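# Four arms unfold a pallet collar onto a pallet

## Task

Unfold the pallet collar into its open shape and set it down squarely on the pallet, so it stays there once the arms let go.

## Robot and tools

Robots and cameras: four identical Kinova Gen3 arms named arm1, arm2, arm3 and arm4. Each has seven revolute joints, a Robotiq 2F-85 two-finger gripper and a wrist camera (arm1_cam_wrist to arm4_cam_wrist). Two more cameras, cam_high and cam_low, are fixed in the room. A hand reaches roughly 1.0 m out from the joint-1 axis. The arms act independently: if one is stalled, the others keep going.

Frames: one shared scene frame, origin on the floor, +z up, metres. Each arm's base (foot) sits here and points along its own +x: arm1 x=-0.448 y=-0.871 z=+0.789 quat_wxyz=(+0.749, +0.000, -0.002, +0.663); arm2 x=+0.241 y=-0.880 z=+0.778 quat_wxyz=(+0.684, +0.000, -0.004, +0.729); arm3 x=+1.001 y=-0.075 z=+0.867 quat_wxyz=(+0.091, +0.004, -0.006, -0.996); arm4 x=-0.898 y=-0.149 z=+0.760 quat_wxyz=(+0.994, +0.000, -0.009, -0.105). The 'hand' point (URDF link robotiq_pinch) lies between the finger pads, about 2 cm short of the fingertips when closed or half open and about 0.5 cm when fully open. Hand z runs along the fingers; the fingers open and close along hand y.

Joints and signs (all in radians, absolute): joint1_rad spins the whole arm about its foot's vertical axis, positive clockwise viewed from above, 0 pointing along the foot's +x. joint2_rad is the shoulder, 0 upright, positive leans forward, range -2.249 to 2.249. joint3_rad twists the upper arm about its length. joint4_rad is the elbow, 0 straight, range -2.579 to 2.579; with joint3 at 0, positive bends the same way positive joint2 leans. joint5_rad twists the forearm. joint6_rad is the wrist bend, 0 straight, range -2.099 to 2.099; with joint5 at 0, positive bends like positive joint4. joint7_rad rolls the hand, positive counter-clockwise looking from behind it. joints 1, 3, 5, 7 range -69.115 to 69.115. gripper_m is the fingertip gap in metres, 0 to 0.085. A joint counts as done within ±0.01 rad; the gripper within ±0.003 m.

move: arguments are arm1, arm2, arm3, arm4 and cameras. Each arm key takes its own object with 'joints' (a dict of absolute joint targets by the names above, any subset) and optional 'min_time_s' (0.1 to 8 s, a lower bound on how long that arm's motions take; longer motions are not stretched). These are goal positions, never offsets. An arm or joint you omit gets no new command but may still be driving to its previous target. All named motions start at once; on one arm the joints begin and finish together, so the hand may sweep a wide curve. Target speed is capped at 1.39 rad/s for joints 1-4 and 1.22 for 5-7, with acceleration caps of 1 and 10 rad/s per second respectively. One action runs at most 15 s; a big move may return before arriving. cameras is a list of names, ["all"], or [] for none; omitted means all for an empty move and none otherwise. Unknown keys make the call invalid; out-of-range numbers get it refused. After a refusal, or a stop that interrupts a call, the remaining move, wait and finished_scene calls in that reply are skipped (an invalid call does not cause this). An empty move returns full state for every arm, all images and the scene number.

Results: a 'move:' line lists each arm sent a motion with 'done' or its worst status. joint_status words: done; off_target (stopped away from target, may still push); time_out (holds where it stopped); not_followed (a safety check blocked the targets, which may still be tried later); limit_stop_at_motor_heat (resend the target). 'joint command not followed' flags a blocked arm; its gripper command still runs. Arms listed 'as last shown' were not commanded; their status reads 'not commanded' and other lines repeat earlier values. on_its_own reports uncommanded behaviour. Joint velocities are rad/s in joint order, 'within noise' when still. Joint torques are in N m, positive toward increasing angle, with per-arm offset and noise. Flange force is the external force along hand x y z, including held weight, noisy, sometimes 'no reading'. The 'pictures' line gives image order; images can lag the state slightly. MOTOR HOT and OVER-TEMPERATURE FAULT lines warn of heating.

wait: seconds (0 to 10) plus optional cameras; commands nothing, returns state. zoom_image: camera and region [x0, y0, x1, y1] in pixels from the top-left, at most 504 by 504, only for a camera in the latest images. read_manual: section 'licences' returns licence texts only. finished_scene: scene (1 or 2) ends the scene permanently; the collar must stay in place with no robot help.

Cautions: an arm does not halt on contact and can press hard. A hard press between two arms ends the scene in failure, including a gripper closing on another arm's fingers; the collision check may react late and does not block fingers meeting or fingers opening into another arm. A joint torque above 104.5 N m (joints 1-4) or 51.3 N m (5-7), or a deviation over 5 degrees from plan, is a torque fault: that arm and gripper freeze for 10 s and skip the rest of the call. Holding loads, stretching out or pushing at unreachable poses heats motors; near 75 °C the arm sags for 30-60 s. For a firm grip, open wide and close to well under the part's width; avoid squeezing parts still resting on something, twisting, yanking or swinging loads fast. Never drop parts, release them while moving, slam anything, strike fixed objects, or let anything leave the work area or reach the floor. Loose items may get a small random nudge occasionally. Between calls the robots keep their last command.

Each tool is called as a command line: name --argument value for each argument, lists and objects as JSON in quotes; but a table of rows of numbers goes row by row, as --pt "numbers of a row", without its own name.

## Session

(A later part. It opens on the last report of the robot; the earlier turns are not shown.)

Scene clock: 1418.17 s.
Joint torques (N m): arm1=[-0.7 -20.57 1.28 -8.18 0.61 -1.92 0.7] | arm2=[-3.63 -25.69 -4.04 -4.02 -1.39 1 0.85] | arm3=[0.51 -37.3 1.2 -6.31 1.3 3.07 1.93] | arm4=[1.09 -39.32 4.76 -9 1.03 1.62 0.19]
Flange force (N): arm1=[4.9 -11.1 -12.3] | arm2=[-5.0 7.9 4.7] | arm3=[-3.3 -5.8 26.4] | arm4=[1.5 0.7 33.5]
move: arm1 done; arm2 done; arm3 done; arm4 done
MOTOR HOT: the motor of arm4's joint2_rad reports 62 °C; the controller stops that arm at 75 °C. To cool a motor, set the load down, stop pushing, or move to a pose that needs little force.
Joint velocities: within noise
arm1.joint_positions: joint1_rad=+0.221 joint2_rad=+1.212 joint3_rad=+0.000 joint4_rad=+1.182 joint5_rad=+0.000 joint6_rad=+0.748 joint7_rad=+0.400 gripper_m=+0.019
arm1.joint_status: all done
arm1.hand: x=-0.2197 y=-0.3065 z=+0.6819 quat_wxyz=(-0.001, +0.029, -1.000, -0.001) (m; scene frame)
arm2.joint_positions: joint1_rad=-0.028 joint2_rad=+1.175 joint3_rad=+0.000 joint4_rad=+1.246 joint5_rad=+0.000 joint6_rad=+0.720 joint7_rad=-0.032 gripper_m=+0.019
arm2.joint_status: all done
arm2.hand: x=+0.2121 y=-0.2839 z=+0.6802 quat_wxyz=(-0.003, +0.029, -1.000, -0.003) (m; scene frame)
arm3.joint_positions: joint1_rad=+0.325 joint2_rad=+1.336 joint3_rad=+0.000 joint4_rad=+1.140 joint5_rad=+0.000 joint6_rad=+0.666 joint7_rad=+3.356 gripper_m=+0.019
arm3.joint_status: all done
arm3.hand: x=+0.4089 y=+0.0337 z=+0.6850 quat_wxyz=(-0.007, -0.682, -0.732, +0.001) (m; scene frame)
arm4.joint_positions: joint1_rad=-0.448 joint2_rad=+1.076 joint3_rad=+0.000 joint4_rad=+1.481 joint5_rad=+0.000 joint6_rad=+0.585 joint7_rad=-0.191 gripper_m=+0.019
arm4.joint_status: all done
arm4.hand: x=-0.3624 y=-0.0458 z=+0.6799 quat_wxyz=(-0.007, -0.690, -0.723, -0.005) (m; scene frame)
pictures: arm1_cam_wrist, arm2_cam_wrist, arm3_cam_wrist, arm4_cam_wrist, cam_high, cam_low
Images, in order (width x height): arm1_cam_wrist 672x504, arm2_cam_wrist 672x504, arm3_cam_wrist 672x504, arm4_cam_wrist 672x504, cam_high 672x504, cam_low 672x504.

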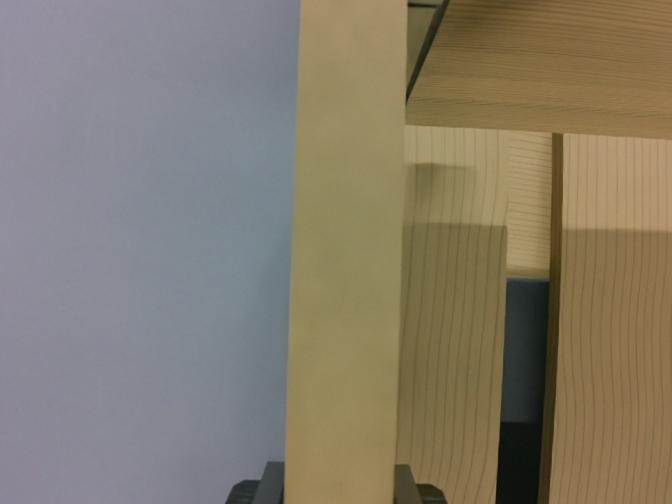

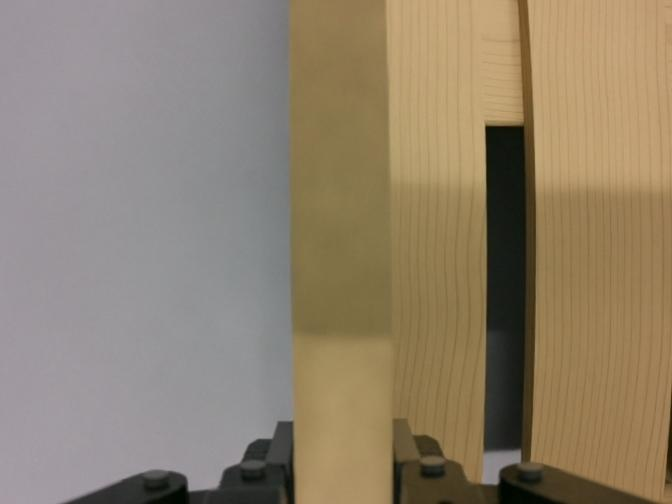

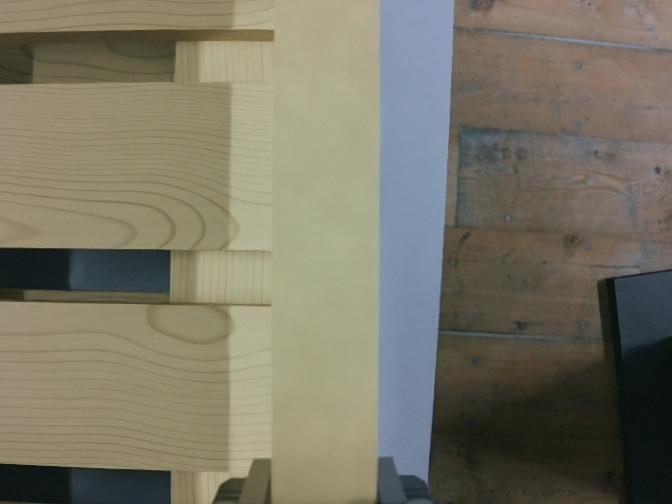

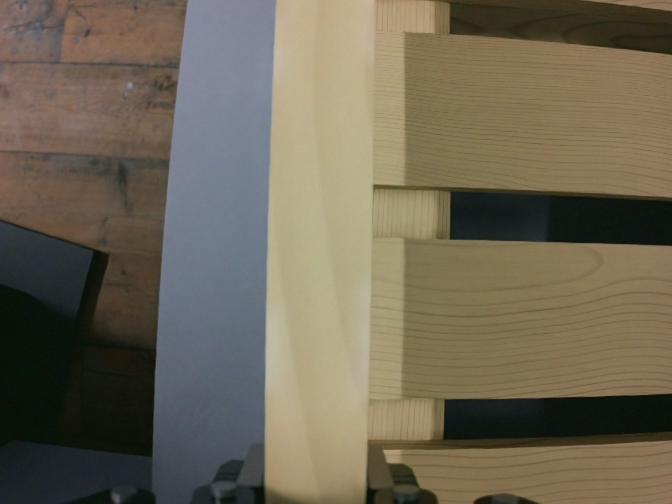

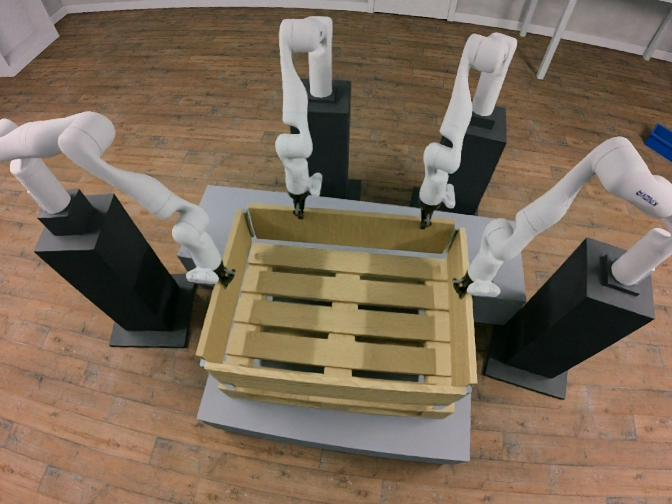

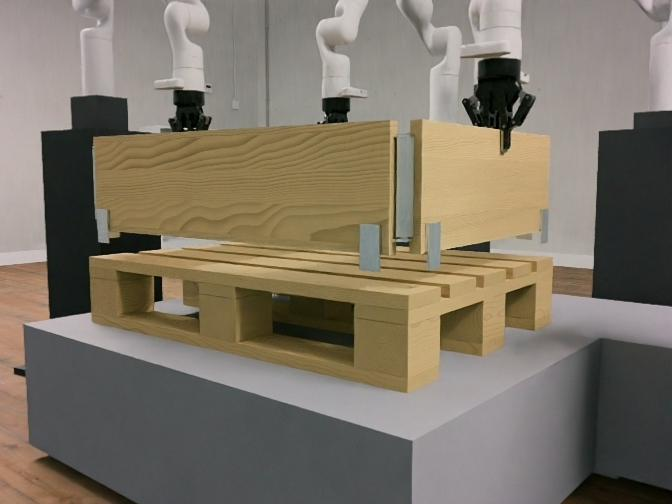

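move --arm1 '{"joints": {"joint1_rad": 0.226, "joint2_rad": 1.2639, "joint4_rad": 1.1548, "joint6_rad": 0.7229, "joint7_rad": 0.4052}, "min_time_s": 1.5}' --arm2 '{"joints": {"joint1_rad": -0.0226, "joint2_rad": 1.2264, "joint4_rad": 1.2284, "joint6_rad": 0.6868, "joint7_rad": -0.027}, "min_time_s": 1.5}' --arm3 '{"joints": {"joint1_rad": 0.3266, "joint2_rad": 1.3896, "joint4_rad": 1.1151, "joint6_rad": 0.6369, "joint7_rad": 3.3571}, "min_time_s": 1.5}' --arm4 '{"joints": {"joint1_rad": -0.4462, "joint2_rad": 1.1363, "joint4_rad": 1.4555, "joint6_rad": 0.5498, "joint7_rad": -0.1884}, "min_time_s": 1.5}' --cameras '["cam_high", "cam_low"]'

zoom_image --camera "cam_low" --region '[340, 220, 460, 320]'

zoom_image --camera "cam_low" --region '[70, 200, 190, 300]'

zoom_image --camera "cam_low" --region '[480, 190, 600, 290]'

zoom_image --camera "cam_high" --region '[180, 340, 330, 440]'

zoom_image --camera "cam_high" --region '[340, 340, 490, 440]'

Scene clock: 1462.53 s.
Joint torques (N m): arm1=[-2.11 -29.48 -0.01 -10.55 -0.09 -1.51 0.51] | arm2=[-2.87 -25.4 -3.4 -4.28 -1.26 0.4 0.7] | arm3=[0.36 -36.46 1.38 -5.92 1.39 2.89 1.87] | arm4=[1.27 -29.84 4.29 -7.27 0.83 0.32 0.29]
Flange force (N): arm1=[2.0 -11.1 2.4] | arm2=[-4.0 6.7 3.1] | arm3=[-3.2 -5.1 24.8] | arm4=[1.5 -3.1 12.5]
move: arm1 done; arm2 done; arm3 done; arm4 done
MOTOR HOT: still on. The motor of arm4's joint2_rad reports 61 °C.
Joint velocities: within noise
arm1.joint_positions: joint1_rad=+0.226 joint2_rad=+1.264 joint3_rad=+0.000 joint4_rad=+1.155 joint5_rad=+0.000 joint6_rad=+0.723 joint7_rad=+0.405 gripper_m=+0.019
arm1.joint_status: all done
arm1.hand: x=-0.2165 y=-0.3062 z=+0.6559 quat_wxyz=(-0.001, +0.029, -1.000, -0.001) (m; scene frame)
arm2.joint_positions: joint1_rad=-0.023 joint2_rad=+1.226 joint3_rad=+0.000 joint4_rad=+1.228 joint5_rad=+0.000 joint6_rad=+0.687 joint7_rad=-0.027 gripper_m=+0.019
arm2.joint_status: all done
arm2.hand: x=+0.2153 y=-0.2839 z=+0.6534 quat_wxyz=(-0.003, +0.029, -1.000, -0.003) (m; scene frame)
arm3.joint_positions: joint1_rad=+0.327 joint2_rad=+1.390 joint3_rad=+0.000 joint4_rad=+1.115 joint5_rad=+0.000 joint6_rad=+0.637 joint7_rad=+3.357 gripper_m=+0.019
arm3.joint_status: all done
arm3.hand: x=+0.4118 y=+0.0339 z=+0.6575 quat_wxyz=(-0.007, -0.682, -0.732, +0.001) (m; scene frame)
arm4.joint_positions: joint1_rad=-0.446 joint2_rad=+1.136 joint3_rad=+0.000 joint4_rad=+1.455 joint5_rad=+0.000 joint6_rad=+0.550 joint7_rad=-0.188 gripper_m=+0.019
arm4.joint_status: all done
arm4.hand: x=-0.3597 y=-0.0466 z=+0.6511 quat_wxyz=(-0.007, -0.690, -0.723, -0.005) (m; scene frame)
pictures: cam_high, cam_low
Images, in order (width x height): cam_high 672x504, cam_low 672x504.

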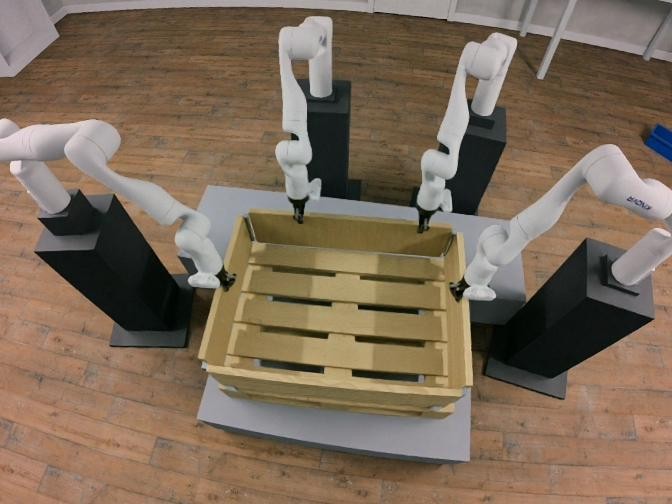

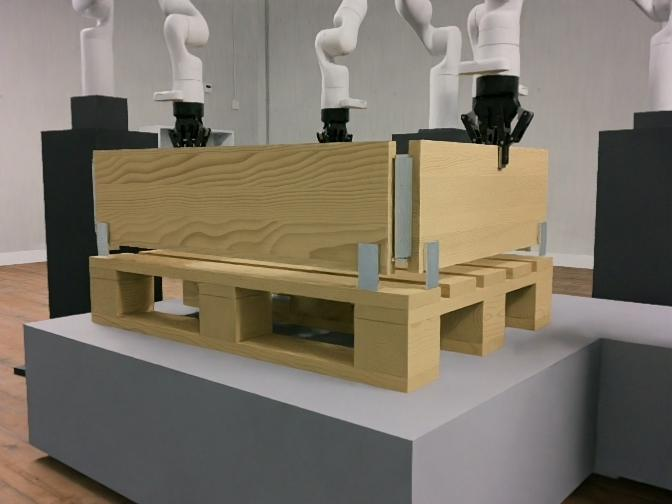

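Scaled by 4.200 from the camera's 672x504 image, which has a finer 960x720 frame.

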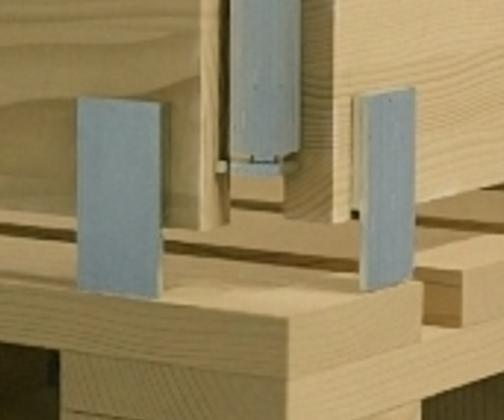

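Scaled by 4.200 from the camera's 672x504 image, which has a finer 960x720 frame.

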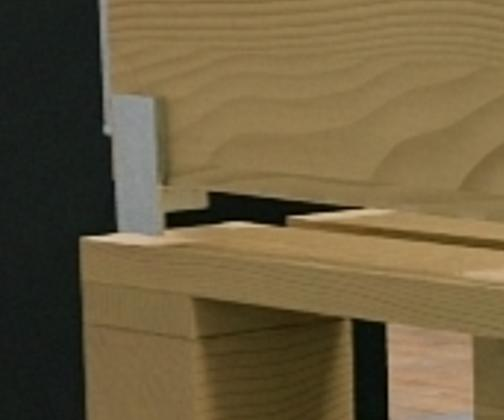

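Scaled by 4.200 from the camera's 672x504 image, which has a finer 960x720 frame.

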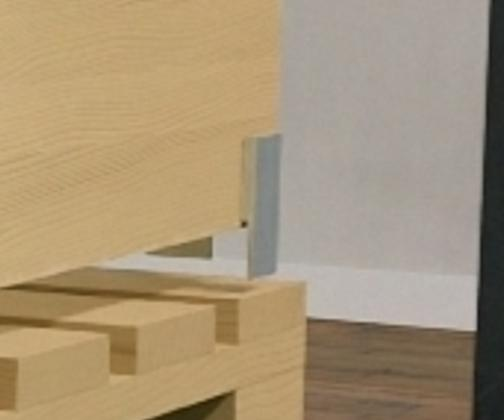

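Scaled by 3.360 from the camera's 672x504 image, which has a finer 960x720 frame.

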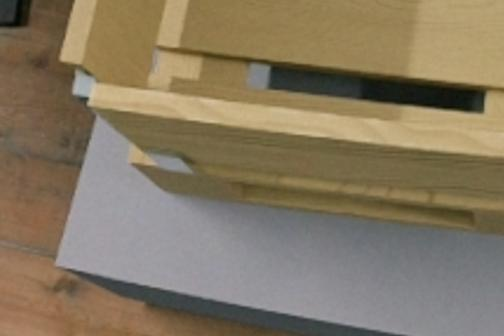

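Scaled by 3.360 from the camera's 672x504 image, which has a finer 960x720 frame.

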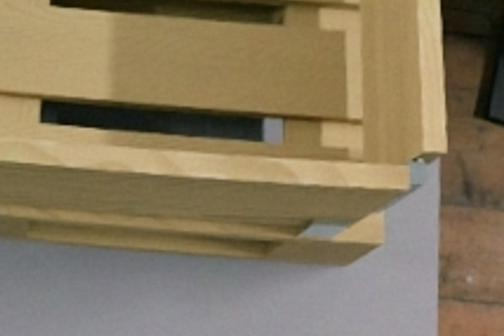

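move --arm1 '{"joints": {"joint2_rad": 1.2777, "joint4_rad": 1.1483, "joint6_rad": 0.7156}, "min_time_s": 1}' --arm2 '{"joints": {"joint2_rad": 1.2397, "joint4_rad": 1.2227, "joint6_rad": 0.6792}, "min_time_s": 1}' --arm3 '{"joints": {"joint2_rad": 1.4046, "joint4_rad": 1.1044, "joint6_rad": 0.6326}, "min_time_s": 1}' --arm4 '{"joints": {"joint2_rad": 1.1427, "joint4_rad": 1.4533, "joint6_rad": 0.5456}, "min_time_s": 1}' --cameras '["cam_high", "cam_low"]'

zoom_image --camera "cam_low" --region '[340, 220, 460, 320]'

zoom_image --camera "cam_low" --region '[70, 200, 190, 300]'

zoom_image --camera "cam_low" --region '[480, 190, 600, 290]'

Scene clock: 1540.87 s.
Joint torques (N m): arm1=[-0.5 -24.37 1.67 -7.93 0.76 -0.87 0.68] | arm2=[-2.76 -26.51 -3.05 -4.05 -0.9 1.1 0.86] | arm3=[-0.55 -36.37 0.71 -7.43 1.27 1.9 1.91] | arm4=[-1.45 -32.01 2.27 -7.5 0.54 0.69 0.39]
Flange force (N): arm1=[3.9 -8.2 -4.7] | arm2=[-3.6 7.0 6.2] | arm3=[-2.9 -0.4 21.6] | arm4=[-3.2 -1.7 17.2]
move: arm1 done; arm2 done; arm3 done; arm4 done
MOTOR HOT: cleared for the motors of arm4.
Joint velocities: within noise
arm1.joint_positions: joint1_rad=+0.226 joint2_rad=+1.278 joint3_rad=+0.000 joint4_rad=+1.148 joint5_rad=+0.000 joint6_rad=+0.716 joint7_rad=+0.405 gripper_m=+0.019
arm1.joint_status: all done
arm1.hand: x=-0.2165 y=-0.3062 z=+0.6489 quat_wxyz=(-0.001, +0.029, -1.000, -0.001) (m; scene frame)
arm2.joint_positions: joint1_rad=-0.023 joint2_rad=+1.240 joint3_rad=+0.000 joint4_rad=+1.223 joint5_rad=+0.000 joint6_rad=+0.679 joint7_rad=-0.027 gripper_m=+0.019
arm2.joint_status: all done
arm2.hand: x=+0.2153 y=-0.2839 z=+0.6467 quat_wxyz=(-0.003, +0.029, -1.000, -0.003) (m; scene frame)
arm3.joint_positions: joint1_rad=+0.327 joint2_rad=+1.405 joint3_rad=+0.000 joint4_rad=+1.104 joint5_rad=+0.000 joint6_rad=+0.633 joint7_rad=+3.357 gripper_m=+0.019
arm3.joint_status: all done
arm3.hand: x=+0.4119 y=+0.0338 z=+0.6505 quat_wxyz=(-0.007, -0.682, -0.732, +0.001) (m; scene frame)
arm4.joint_positions: joint1_rad=-0.446 joint2_rad=+1.143 joint3_rad=+0.000 joint4_rad=+1.453 joint5_rad=+0.000 joint6_rad=+0.546 joint7_rad=-0.188 gripper_m=+0.019
arm4.joint_status: all done
arm4.hand: x=-0.3597 y=-0.0466 z=+0.6480 quat_wxyz=(-0.007, -0.690, -0.723, -0.005) (m; scene frame)
pictures: cam_high, cam_low
Images, in order (width x height): cam_high 672x504, cam_low 672x504.

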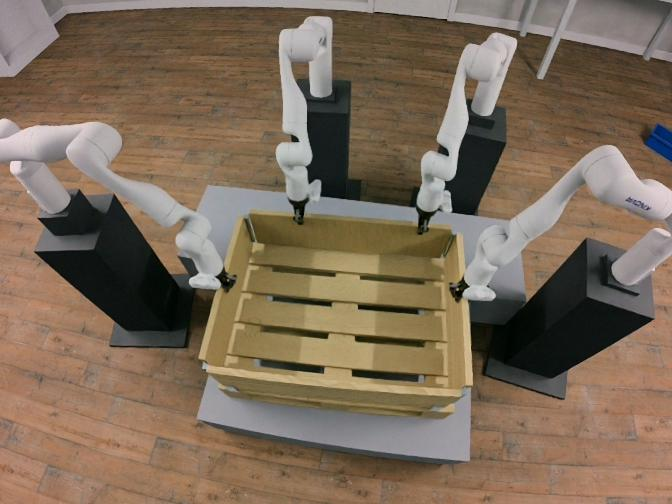

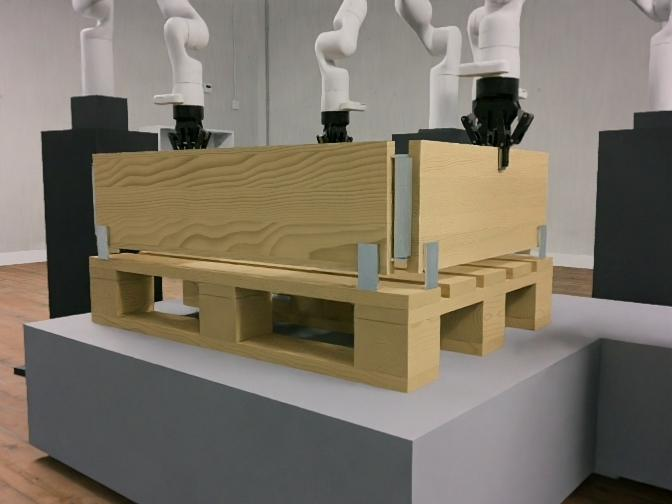

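Scaled by 4.200 from the camera's 672x504 image, which has a finer 960x720 frame.

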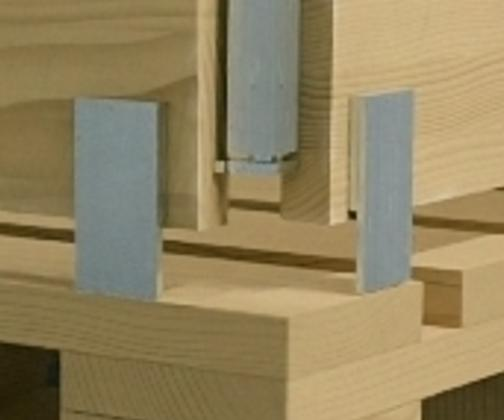

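Scaled by 4.200 from the camera's 672x504 image, which has a finer 960x720 frame.

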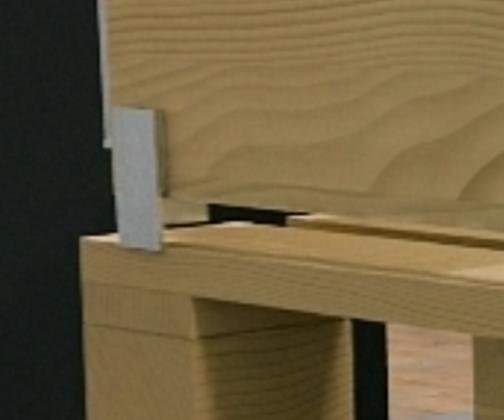

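Scaled by 4.200 from the camera's 672x504 image, which has a finer 960x720 frame.

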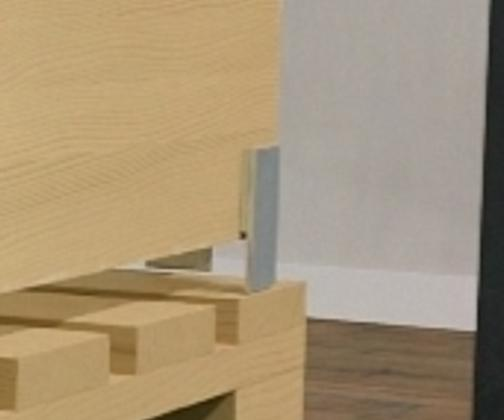

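zoom_image --camera "cam_high" --region '[195, 355, 265, 415]'

zoom_image --camera "cam_high" --region '[410, 365, 480, 425]'

zoom_image --camera "cam_low" --region '[355, 235, 455, 305]'

Scaled by 7.200 from the camera's 672x504 image, which has a finer 960x720 frame.

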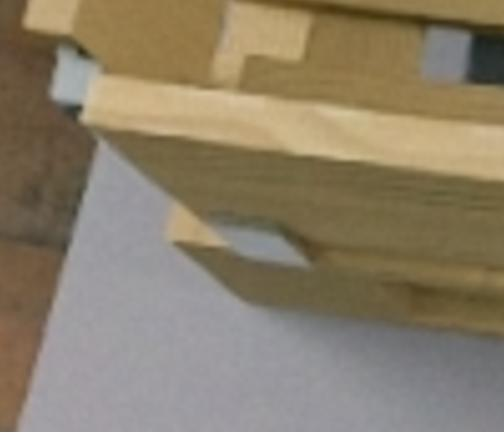

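Scaled by 7.200 from the camera's 672x504 image, which has a finer 960x720 frame.

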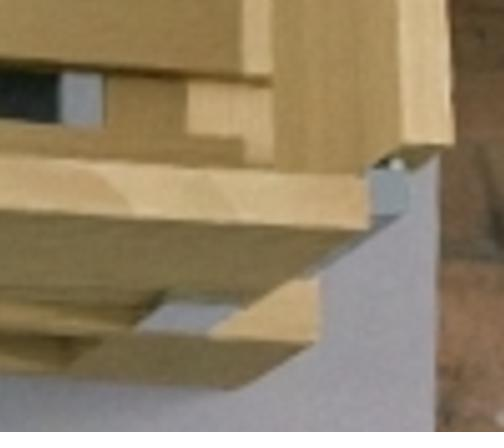

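Scaled by 5.040 from the camera's 672x504 image, which has a finer 960x720 frame.

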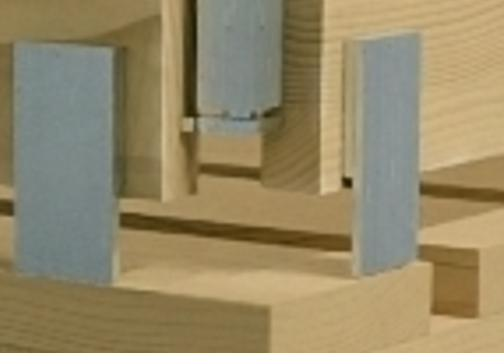

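move --arm1 '{"joints": {"joint1_rad": 0.2103, "joint2_rad": 1.2651, "joint4_rad": 1.1472, "joint6_rad": 0.7293, "joint7_rad": 0.3921}, "min_time_s": 1}' --arm2 '{"joints": {"joint1_rad": -0.0354, "joint2_rad": 1.2351, "joint4_rad": 1.1969, "joint6_rad": 0.7096, "joint7_rad": -0.0372}, "min_time_s": 1}' --arm3 '{"joints": {"joint1_rad": 0.3352, "joint2_rad": 1.4042, "joint4_rad": 1.0632, "joint6_rad": 0.6742, "joint7_rad": 3.3683}, "min_time_s": 1}' --arm4 '{"joints": {"joint1_rad": -0.457, "joint2_rad": 1.1156, "joint4_rad": 1.4939, "joint6_rad": 0.5321, "joint7_rad": -0.1966}, "min_time_s": 1}'

move --arm1 '{"joints": {"joint2_rad": 1.2807, "joint4_rad": 1.1398, "joint6_rad": 0.7211}, "min_time_s": 1}' --arm2 '{"joints": {"joint2_rad": 1.2506, "joint4_rad": 1.1902, "joint6_rad": 0.7008}, "min_time_s": 1}' --arm3 '{"joints": {"joint2_rad": 1.4211, "joint4_rad": 1.0507, "joint6_rad": 0.6698}, "min_time_s": 1}' --arm4 '{"joints": {"joint2_rad": 1.1322, "joint4_rad": 1.4885, "joint6_rad": 0.5209}, "min_time_s": 1}' --cameras '["cam_high", "cam_low"]'

zoom_image --camera "cam_high" --region '[195, 355, 265, 415]'

zoom_image --camera "cam_high" --region '[410, 365, 480, 425]'

zoom_image --camera "cam_low" --region '[355, 235, 455, 305]'

zoom_image --camera "cam_low" --region '[70, 200, 190, 300]'

zoom_image --camera "cam_low" --region '[480, 190, 600, 290]'

Scene clock: 1632.47 s.
Joint torques (N m): arm1=[-1.64 -23.01 0.59 -9.7 0.29 -2.56 0.56] | arm2=[-2.91 -25.9 -3.17 -4.62 -1.08 0.45 0.77] | arm3=[0.13 -36.84 1.06 -5.47 1.24 3.72 1.78] | arm4=[2.56 -37.2 6.45 -6.2 1.3 2.67 0.2]
Flange force (N): arm1=[4.1 -13.9 -10.5] | arm2=[-3.8 6.3 3.5] | arm3=[-2.1 -6.8 26.4] | arm4=[4.5 2.7 32.4]
move: arm1 done; arm2 done; arm3 done; arm4 done
Joint velocities: within noise
arm1.joint_positions: joint1_rad=+0.210 joint2_rad=+1.265 joint3_rad=+0.000 joint4_rad=+1.147 joint5_rad=+0.000 joint6_rad=+0.729 joint7_rad=+0.392 gripper_m=+0.019
arm1.joint_status: all done
arm1.hand: x=-0.2249 y=-0.3011 z=+0.6568 quat_wxyz=(-0.001, +0.030, -1.000, -0.001) (m; scene frame)
arm2.joint_positions: joint1_rad=-0.035 joint2_rad=+1.235 joint3_rad=+0.000 joint4_rad=+1.197 joint5_rad=+0.000 joint6_rad=+0.710 joint7_rad=-0.037 gripper_m=+0.019
arm2.joint_status: all done
arm2.hand: x=+0.2070 y=-0.2776 z=+0.6546 quat_wxyz=(-0.003, +0.031, -1.000, -0.003) (m; scene frame)
arm3.joint_positions: joint1_rad=+0.335 joint2_rad=+1.404 joint3_rad=+0.000 joint4_rad=+1.063 joint5_rad=+0.000 joint6_rad=+0.674 joint7_rad=+3.368 gripper_m=+0.019
arm3.joint_status: all done
arm3.hand: x=+0.4025 y=+0.0405 z=+0.6585 quat_wxyz=(-0.007, -0.681, -0.733, +0.001) (m; scene frame)
arm4.joint_positions: joint1_rad=-0.457 joint2_rad=+1.116 joint3_rad=+0.000 joint4_rad=+1.494 joint5_rad=+0.000 joint6_rad=+0.532 joint7_rad=-0.197 gripper_m=+0.019
arm4.joint_status: all done
arm4.hand: x=-0.3692 y=-0.0428 z=+0.6559 quat_wxyz=(-0.007, -0.689, -0.724, -0.005) (m; scene frame)
pictures: none

Scene clock: 1633.77 s.
Joint torques (N m): arm1=[-2.1 -23.29 0.18 -9.64 0.24 -2.52 0.66] | arm2=[-2.67 -25.99 -3.02 -4.99 -1.01 0.29 0.85] | arm3=[-0.32 -36.35 0.68 -4.92 1.11 3.99 1.78] | arm4=[2.43 -36.9 6.3 -5.84 1.38 2.68 0.29]
Flange force (N): arm1=[3.4 -13.8 -10.2] | arm2=[-3.3 4.8 3.2] | arm3=[-1.1 -7.5 26.3] | arm4=[4.5 3.0 31.8]
move: arm1 done; arm2 done; arm3 done; arm4 done
Joint velocities: within noise
arm1.joint_positions: joint1_rad=+0.210 joint2_rad=+1.281 joint3_rad=+0.000 joint4_rad=+1.140 joint5_rad=+0.000 joint6_rad=+0.721 joint7_rad=+0.392 gripper_m=+0.019
arm1.joint_status: all done
arm1.hand: x=-0.2249 y=-0.3010 z=+0.6488 quat_wxyz=(-0.001, +0.030, -1.000, -0.001) (m; scene frame)
arm2.joint_positions: joint1_rad=-0.035 joint2_rad=+1.251 joint3_rad=+0.000 joint4_rad=+1.190 joint5_rad=+0.000 joint6_rad=+0.701 joint7_rad=-0.037 gripper_m=+0.019
arm2.joint_status: all done
arm2.hand: x=+0.2071 y=-0.2776 z=+0.6466 quat_wxyz=(-0.003, +0.031, -1.000, -0.003) (m; scene frame)
arm3.joint_positions: joint1_rad=+0.335 joint2_rad=+1.421 joint3_rad=+0.000 joint4_rad=+1.051 joint5_rad=+0.000 joint6_rad=+0.670 joint7_rad=+3.368 gripper_m=+0.019
arm3.joint_status: all done
arm3.hand: x=+0.4026 y=+0.0405 z=+0.6506 quat_wxyz=(-0.007, -0.681, -0.733, +0.001) (m; scene frame)
arm4.joint_positions: joint1_rad=-0.457 joint2_rad=+1.132 joint3_rad=+0.000 joint4_rad=+1.488 joint5_rad=+0.000 joint6_rad=+0.521 joint7_rad=-0.197 gripper_m=+0.019
arm4.joint_status: all done
arm4.hand: x=-0.3691 y=-0.0429 z=+0.6479 quat_wxyz=(-0.007, -0.689, -0.724, -0.005) (m; scene frame)
pictures: cam_high, cam_low
Images, in order (width x height): cam_high 672x504, cam_low 672x504.

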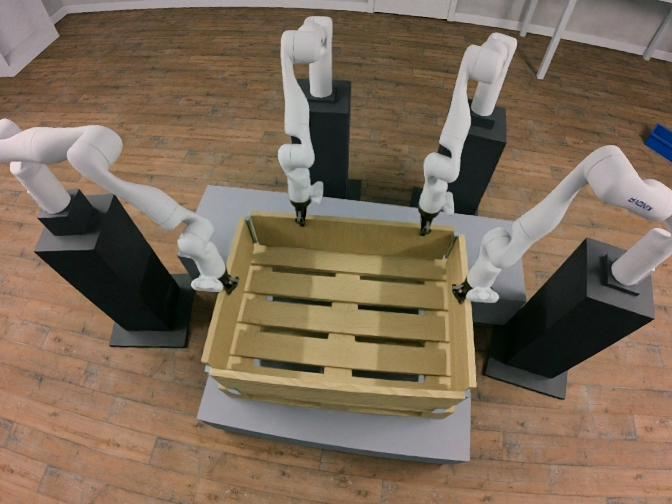

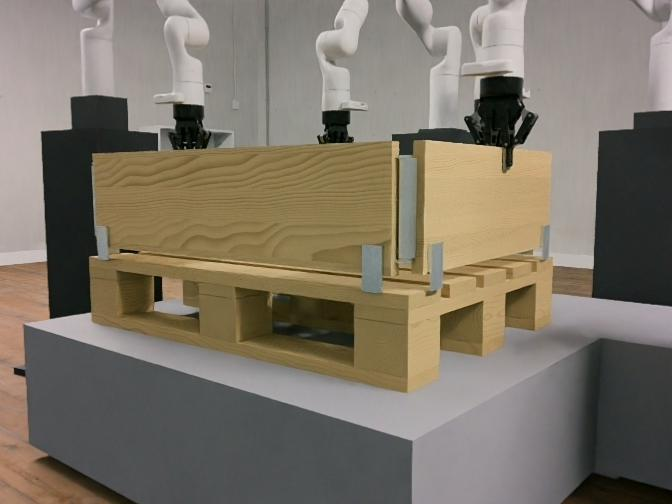

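Scaled by 7.200 from the camera's 672x504 image, which has a finer 960x720 frame.

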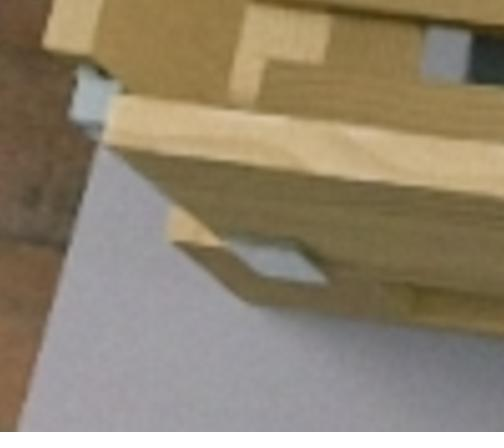

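Scaled by 7.200 from the camera's 672x504 image, which has a finer 960x720 frame.

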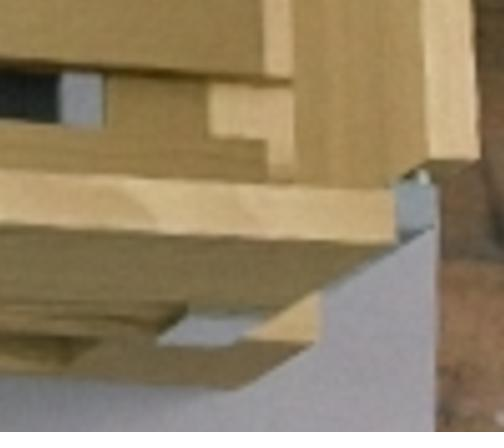

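Scaled by 5.040 from the camera's 672x504 image, which has a finer 960x720 frame.

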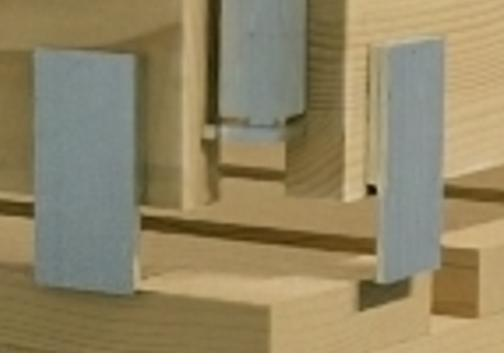

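Scaled by 4.200 from the camera's 672x504 image, which has a finer 960x720 frame.

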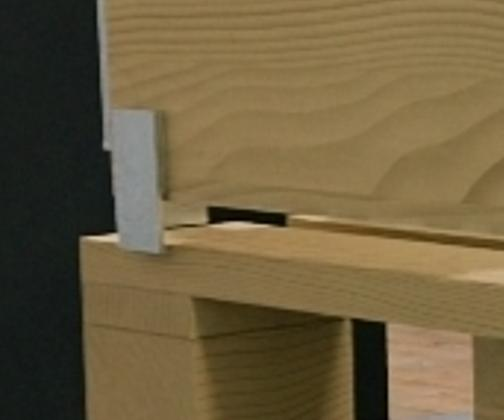

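Scaled by 4.200 from the camera's 672x504 image, which has a finer 960x720 frame.

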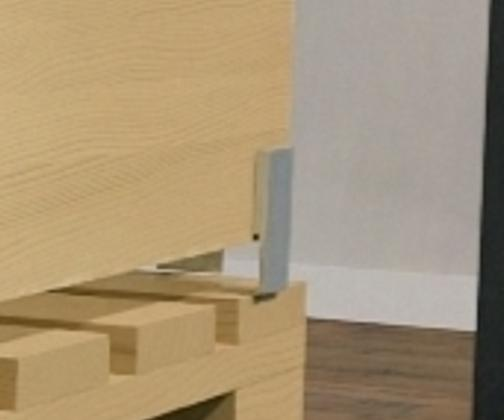

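move --arm1 '{"joints": {"joint2_rad": 1.2983, "joint4_rad": 1.1308, "joint6_rad": 0.7125}, "min_time_s": 1.2}' --arm2 '{"joints": {"joint2_rad": 1.2683, "joint4_rad": 1.1819, "joint6_rad": 0.6914}, "min_time_s": 1.2}' --arm3 '{"joints": {"joint2_rad": 1.4407, "joint4_rad": 1.0359, "joint6_rad": 0.665}, "min_time_s": 1.2}' --arm4 '{"joints": {"joint2_rad": 1.1509, "joint4_rad": 1.4818, "joint6_rad": 0.5089}, "min_time_s": 1.2}' --cameras '["cam_high", "cam_low"]'

zoom_image --camera "cam_low" --region '[355, 235, 455, 305]'

zoom_image --camera "cam_low" --region '[70, 200, 190, 300]'

zoom_image --camera "cam_high" --region '[190, 200, 480, 420]'

Scene clock: 1647.43 s.
Joint torques (N m): arm1=[-1.73 -23.82 0.24 -9.65 0.18 -2.78 0.69] | arm2=[-3.06 -27.26 -2.98 -7.07 -0.86 -1.21 0.79] | arm3=[0.57 -36.55 1.33 -5.52 1.29 3.53 1.84] | arm4=[2.2 -37.8 5.98 -6.87 1.31 2.06 0.34]
Flange force (N): arm1=[3.4 -12.3 -9.7] | arm2=[-4.0 1.1 2.1] | arm3=[-3.0 -6.4 25.5] | arm4=[3.9 0.8 31.9]
move: arm1 done; arm2 done; arm3 done; arm4 done
Joint velocities: within noise
arm1.joint_positions: joint1_rad=+0.210 joint2_rad=+1.298 joint3_rad=+0.000 joint4_rad=+1.131 joint5_rad=+0.000 joint6_rad=+0.713 joint7_rad=+0.392 gripper_m=+0.019
arm1.joint_status: all done
arm1.hand: x=-0.2249 y=-0.3010 z=+0.6400 quat_wxyz=(-0.001, +0.030, -1.000, -0.001) (m; scene frame)
arm2.joint_positions: joint1_rad=-0.035 joint2_rad=+1.268 joint3_rad=+0.000 joint4_rad=+1.182 joint5_rad=+0.000 joint6_rad=+0.691 joint7_rad=-0.037 gripper_m=+0.019
arm2.joint_status: all done
arm2.hand: x=+0.2071 y=-0.2775 z=+0.6376 quat_wxyz=(-0.003, +0.031, -1.000, -0.003) (m; scene frame)
arm3.joint_positions: joint1_rad=+0.335 joint2_rad=+1.441 joint3_rad=+0.000 joint4_rad=+1.036 joint5_rad=+0.000 joint6_rad=+0.665 joint7_rad=+3.368 gripper_m=+0.019
arm3.joint_status: all done
arm3.hand: x=+0.4027 y=+0.0404 z=+0.6415 quat_wxyz=(-0.007, -0.681, -0.733, +0.001) (m; scene frame)
arm4.joint_positions: joint1_rad=-0.457 joint2_rad=+1.151 joint3_rad=+0.000 joint4_rad=+1.482 joint5_rad=+0.000 joint6_rad=+0.509 joint7_rad=-0.197 gripper_m=+0.019
arm4.joint_status: all done
arm4.hand: x=-0.3690 y=-0.0429 z=+0.6389 quat_wxyz=(-0.007, -0.689, -0.724, -0.005) (m; scene frame)
pictures: cam_high, cam_low
Images, in order (width x height): cam_high 672x504, cam_low 672x504.

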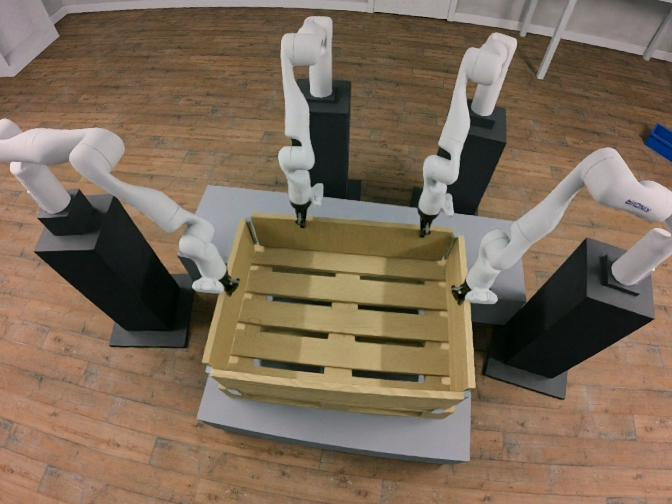

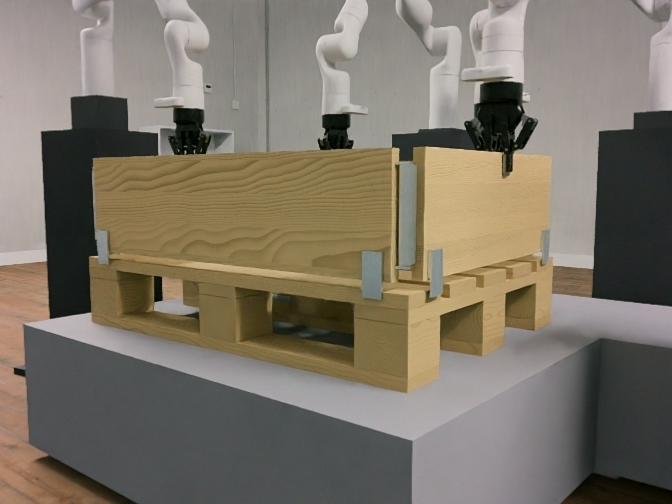

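Scaled by 5.040 from the camera's 672x504 image, which has a finer 960x720 frame.

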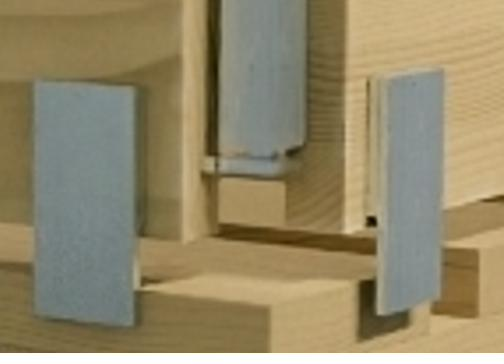

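Scaled by 4.200 from the camera's 672x504 image, which has a finer 960x720 frame.

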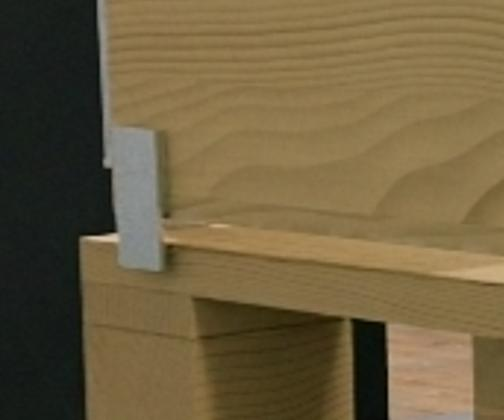

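Scaled by 1.738 from the camera's 672x504 image, which has a finer 960x720 frame.

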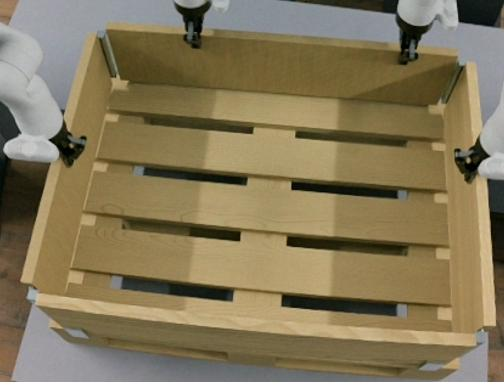

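move --arm1 '{"joints": {"joint2_rad": 1.3183, "joint4_rad": 1.1199, "joint6_rad": 0.7034}, "min_time_s": 1.2}' --arm2 '{"joints": {"joint2_rad": 1.2883, "joint4_rad": 1.1719, "joint6_rad": 0.6814}, "min_time_s": 1.2}' --arm3 '{"joints": {"joint2_rad": 1.4626, "joint4_rad": 1.0184, "joint6_rad": 0.6606}, "min_time_s": 1.2}' --arm4 '{"joints": {"joint2_rad": 1.1719, "joint4_rad": 1.4736, "joint6_rad": 0.4961}, "min_time_s": 1.2}' --cameras '["cam_low"]'

zoom_image --camera "cam_low" --region '[355, 235, 455, 305]'

zoom_image --camera "cam_low" --region '[70, 200, 190, 300]'

zoom_image --camera "cam_low" --region '[480, 190, 600, 290]'

Scene clock: 1657.20 s.
Joint torques (N m): arm1=[-2.2 -24.16 -0.21 -9.5 0.02 -2.64 0.68] | arm2=[-2.63 -26.98 -2.5 -7.5 -0.72 -1.59 0.82] | arm3=[0.19 -36.61 1.06 -5.34 1.22 3.73 1.86] | arm4=[2.3 -37.78 6.18 -6.69 1.36 2.01 0.39]
Flange force (N): arm1=[2.5 -12.1 -9.1] | arm2=[-3.3 -0.6 0.6] | arm3=[-2.4 -6.3 26.0] | arm4=[4.1 0.7 31.6]
move: arm1 done; arm2 done; arm3 done; arm4 done
Joint velocities: within noise
arm1.joint_positions: joint1_rad=+0.210 joint2_rad=+1.318 joint3_rad=+0.000 joint4_rad=+1.120 joint5_rad=+0.000 joint6_rad=+0.703 joint7_rad=+0.392 gripper_m=+0.019
arm1.joint_status: all done
arm1.hand: x=-0.2248 y=-0.3010 z=+0.6300 quat_wxyz=(-0.001, +0.030, -1.000, -0.001) (m; scene frame)
arm2.joint_positions: joint1_rad=-0.035 joint2_rad=+1.288 joint3_rad=+0.000 joint4_rad=+1.172 joint5_rad=+0.000 joint6_rad=+0.681 joint7_rad=-0.037 gripper_m=+0.019
arm2.joint_status: all done
arm2.hand: x=+0.2072 y=-0.2775 z=+0.6276 quat_wxyz=(-0.003, +0.031, -1.000, -0.003) (m; scene frame)
arm3.joint_positions: joint1_rad=+0.335 joint2_rad=+1.463 joint3_rad=+0.000 joint4_rad=+1.018 joint5_rad=+0.000 joint6_rad=+0.661 joint7_rad=+3.368 gripper_m=+0.019
arm3.joint_status: all done
arm3.hand: x=+0.4028 y=+0.0402 z=+0.6315 quat_wxyz=(-0.007, -0.681, -0.733, +0.001) (m; scene frame)
arm4.joint_positions: joint1_rad=-0.457 joint2_rad=+1.172 joint3_rad=+0.000 joint4_rad=+1.474 joint5_rad=+0.000 joint6_rad=+0.496 joint7_rad=-0.197 gripper_m=+0.019
arm4.joint_status: all done
arm4.hand: x=-0.3688 y=-0.0429 z=+0.6288 quat_wxyz=(-0.007, -0.689, -0.724, -0.005) (m; scene frame)
pictures: cam_low
Images, in order (width x height): cam_low 672x504.

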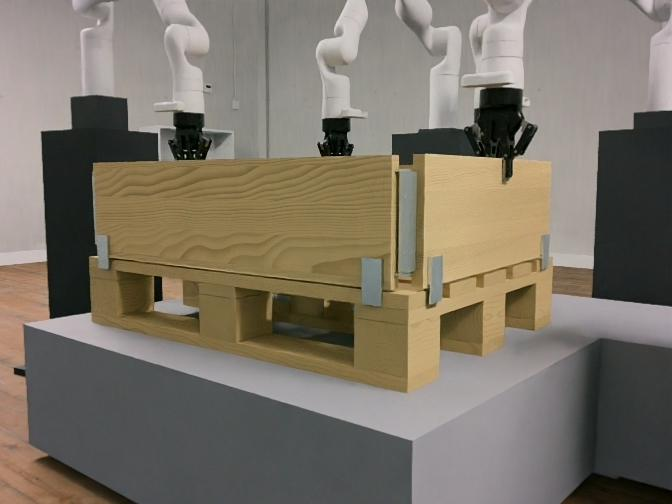

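Scaled by 5.040 from the camera's 672x504 image, which has a finer 960x720 frame.

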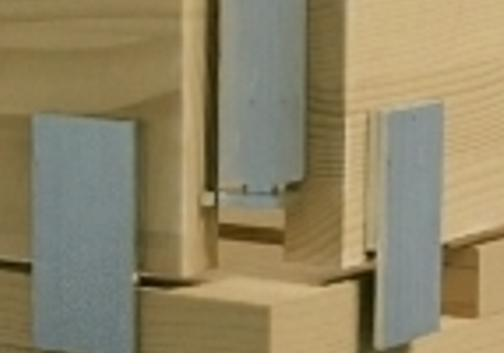

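Scaled by 4.200 from the camera's 672x504 image, which has a finer 960x720 frame.

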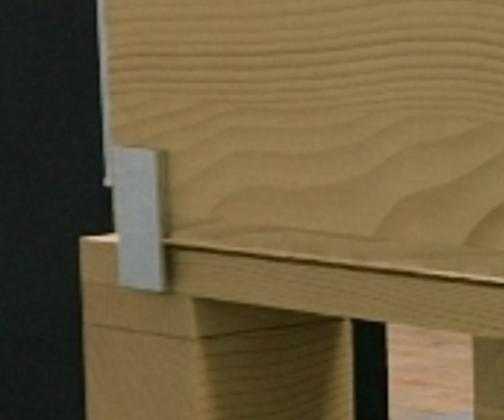

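Scaled by 4.200 from the camera's 672x504 image, which has a finer 960x720 frame.

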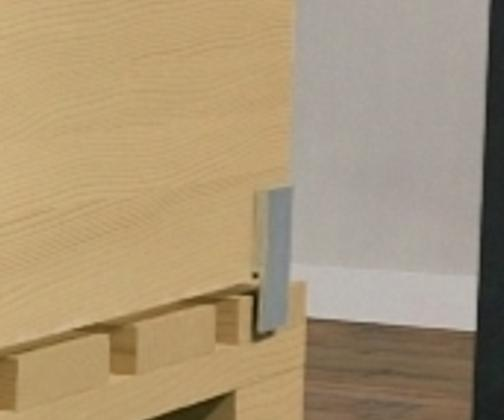

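move --arm1 '{"joints": {"joint2_rad": 1.3255, "joint4_rad": 1.1159, "joint6_rad": 0.7002}, "min_time_s": 1}' --arm2 '{"joints": {"joint2_rad": 1.2952, "joint4_rad": 1.1682, "joint6_rad": 0.6782}, "min_time_s": 1}' --arm3 '{"joints": {"joint2_rad": 1.4703, "joint4_rad": 1.0121, "joint6_rad": 0.6592}, "min_time_s": 1}' --arm4 '{"joints": {"joint2_rad": 1.1792, "joint4_rad": 1.4705, "joint6_rad": 0.4919}, "min_time_s": 1}' --cameras '["cam_low"]'

zoom_image --camera "cam_low" --region '[355, 235, 455, 305]'

zoom_image --camera "cam_low" --region '[70, 200, 190, 300]'

Scene clock: 1671.37 s.
Joint torques (N m): arm1=[-2.38 -23.53 -0.38 -9.35 -0.01 -2.73 0.7] | arm2=[-2.57 -27.67 -2.47 -7.67 -0.6 -1.48 0.9] | arm3=[-0.01 -36.41 0.83 -5.36 1.14 3.64 1.86] | arm4=[2.42 -38.04 6.43 -6.53 1.32 2.1 0.36]
Flange force (N): arm1=[2.3 -12.4 -10.4] | arm2=[-3.0 -0.9 1.8] | arm3=[-2.2 -6.0 25.5] | arm4=[4.3 1.0 32.3]
move: arm1 done; arm2 done; arm3 done; arm4 done
Joint velocities: within noise
arm1.joint_positions: joint1_rad=+0.210 joint2_rad=+1.326 joint3_rad=+0.000 joint4_rad=+1.116 joint5_rad=+0.000 joint6_rad=+0.700 joint7_rad=+0.392 gripper_m=+0.019
arm1.joint_status: all done
arm1.hand: x=-0.2248 y=-0.3010 z=+0.6264 quat_wxyz=(-0.001, +0.030, -1.000, -0.001) (m; scene frame)
arm2.joint_positions: joint1_rad=-0.035 joint2_rad=+1.295 joint3_rad=+0.000 joint4_rad=+1.168 joint5_rad=+0.000 joint6_rad=+0.678 joint7_rad=-0.037 gripper_m=+0.019
arm2.joint_status: all done
arm2.hand: x=+0.2072 y=-0.2774 z=+0.6242 quat_wxyz=(-0.003, +0.031, -1.000, -0.003) (m; scene frame)
arm3.joint_positions: joint1_rad=+0.335 joint2_rad=+1.470 joint3_rad=+0.000 joint4_rad=+1.012 joint5_rad=+0.000 joint6_rad=+0.659 joint7_rad=+3.368 gripper_m=+0.019
arm3.joint_status: all done
arm3.hand: x=+0.4028 y=+0.0402 z=+0.6280 quat_wxyz=(-0.007, -0.681, -0.733, +0.001) (m; scene frame)
arm4.joint_positions: joint1_rad=-0.457 joint2_rad=+1.179 joint3_rad=+0.000 joint4_rad=+1.470 joint5_rad=+0.000 joint6_rad=+0.492 joint7_rad=-0.197 gripper_m=+0.019
arm4.joint_status: all done
arm4.hand: x=-0.3687 y=-0.0429 z=+0.6253 quat_wxyz=(-0.007, -0.689, -0.724, -0.005) (m; scene frame)
pictures: cam_low
Images, in order (width x height): cam_low 672x504.

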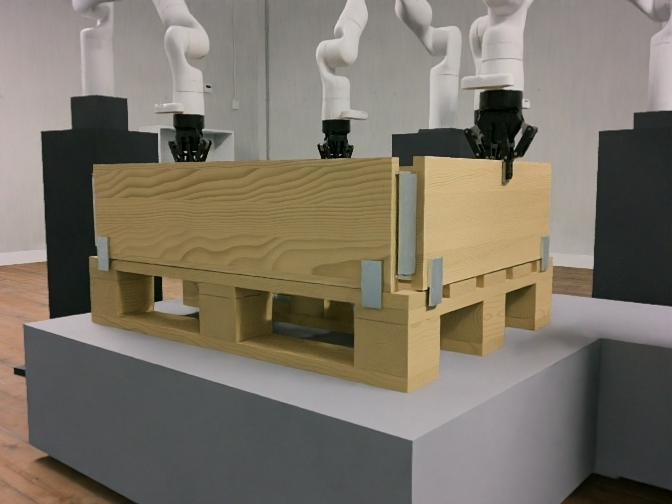

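Scaled by 5.040 from the camera's 672x504 image, which has a finer 960x720 frame.

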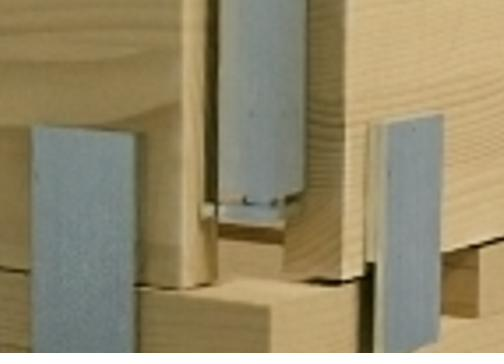

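Scaled by 4.200 from the camera's 672x504 image, which has a finer 960x720 frame.

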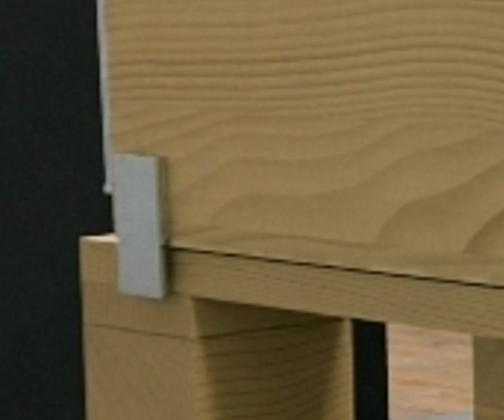

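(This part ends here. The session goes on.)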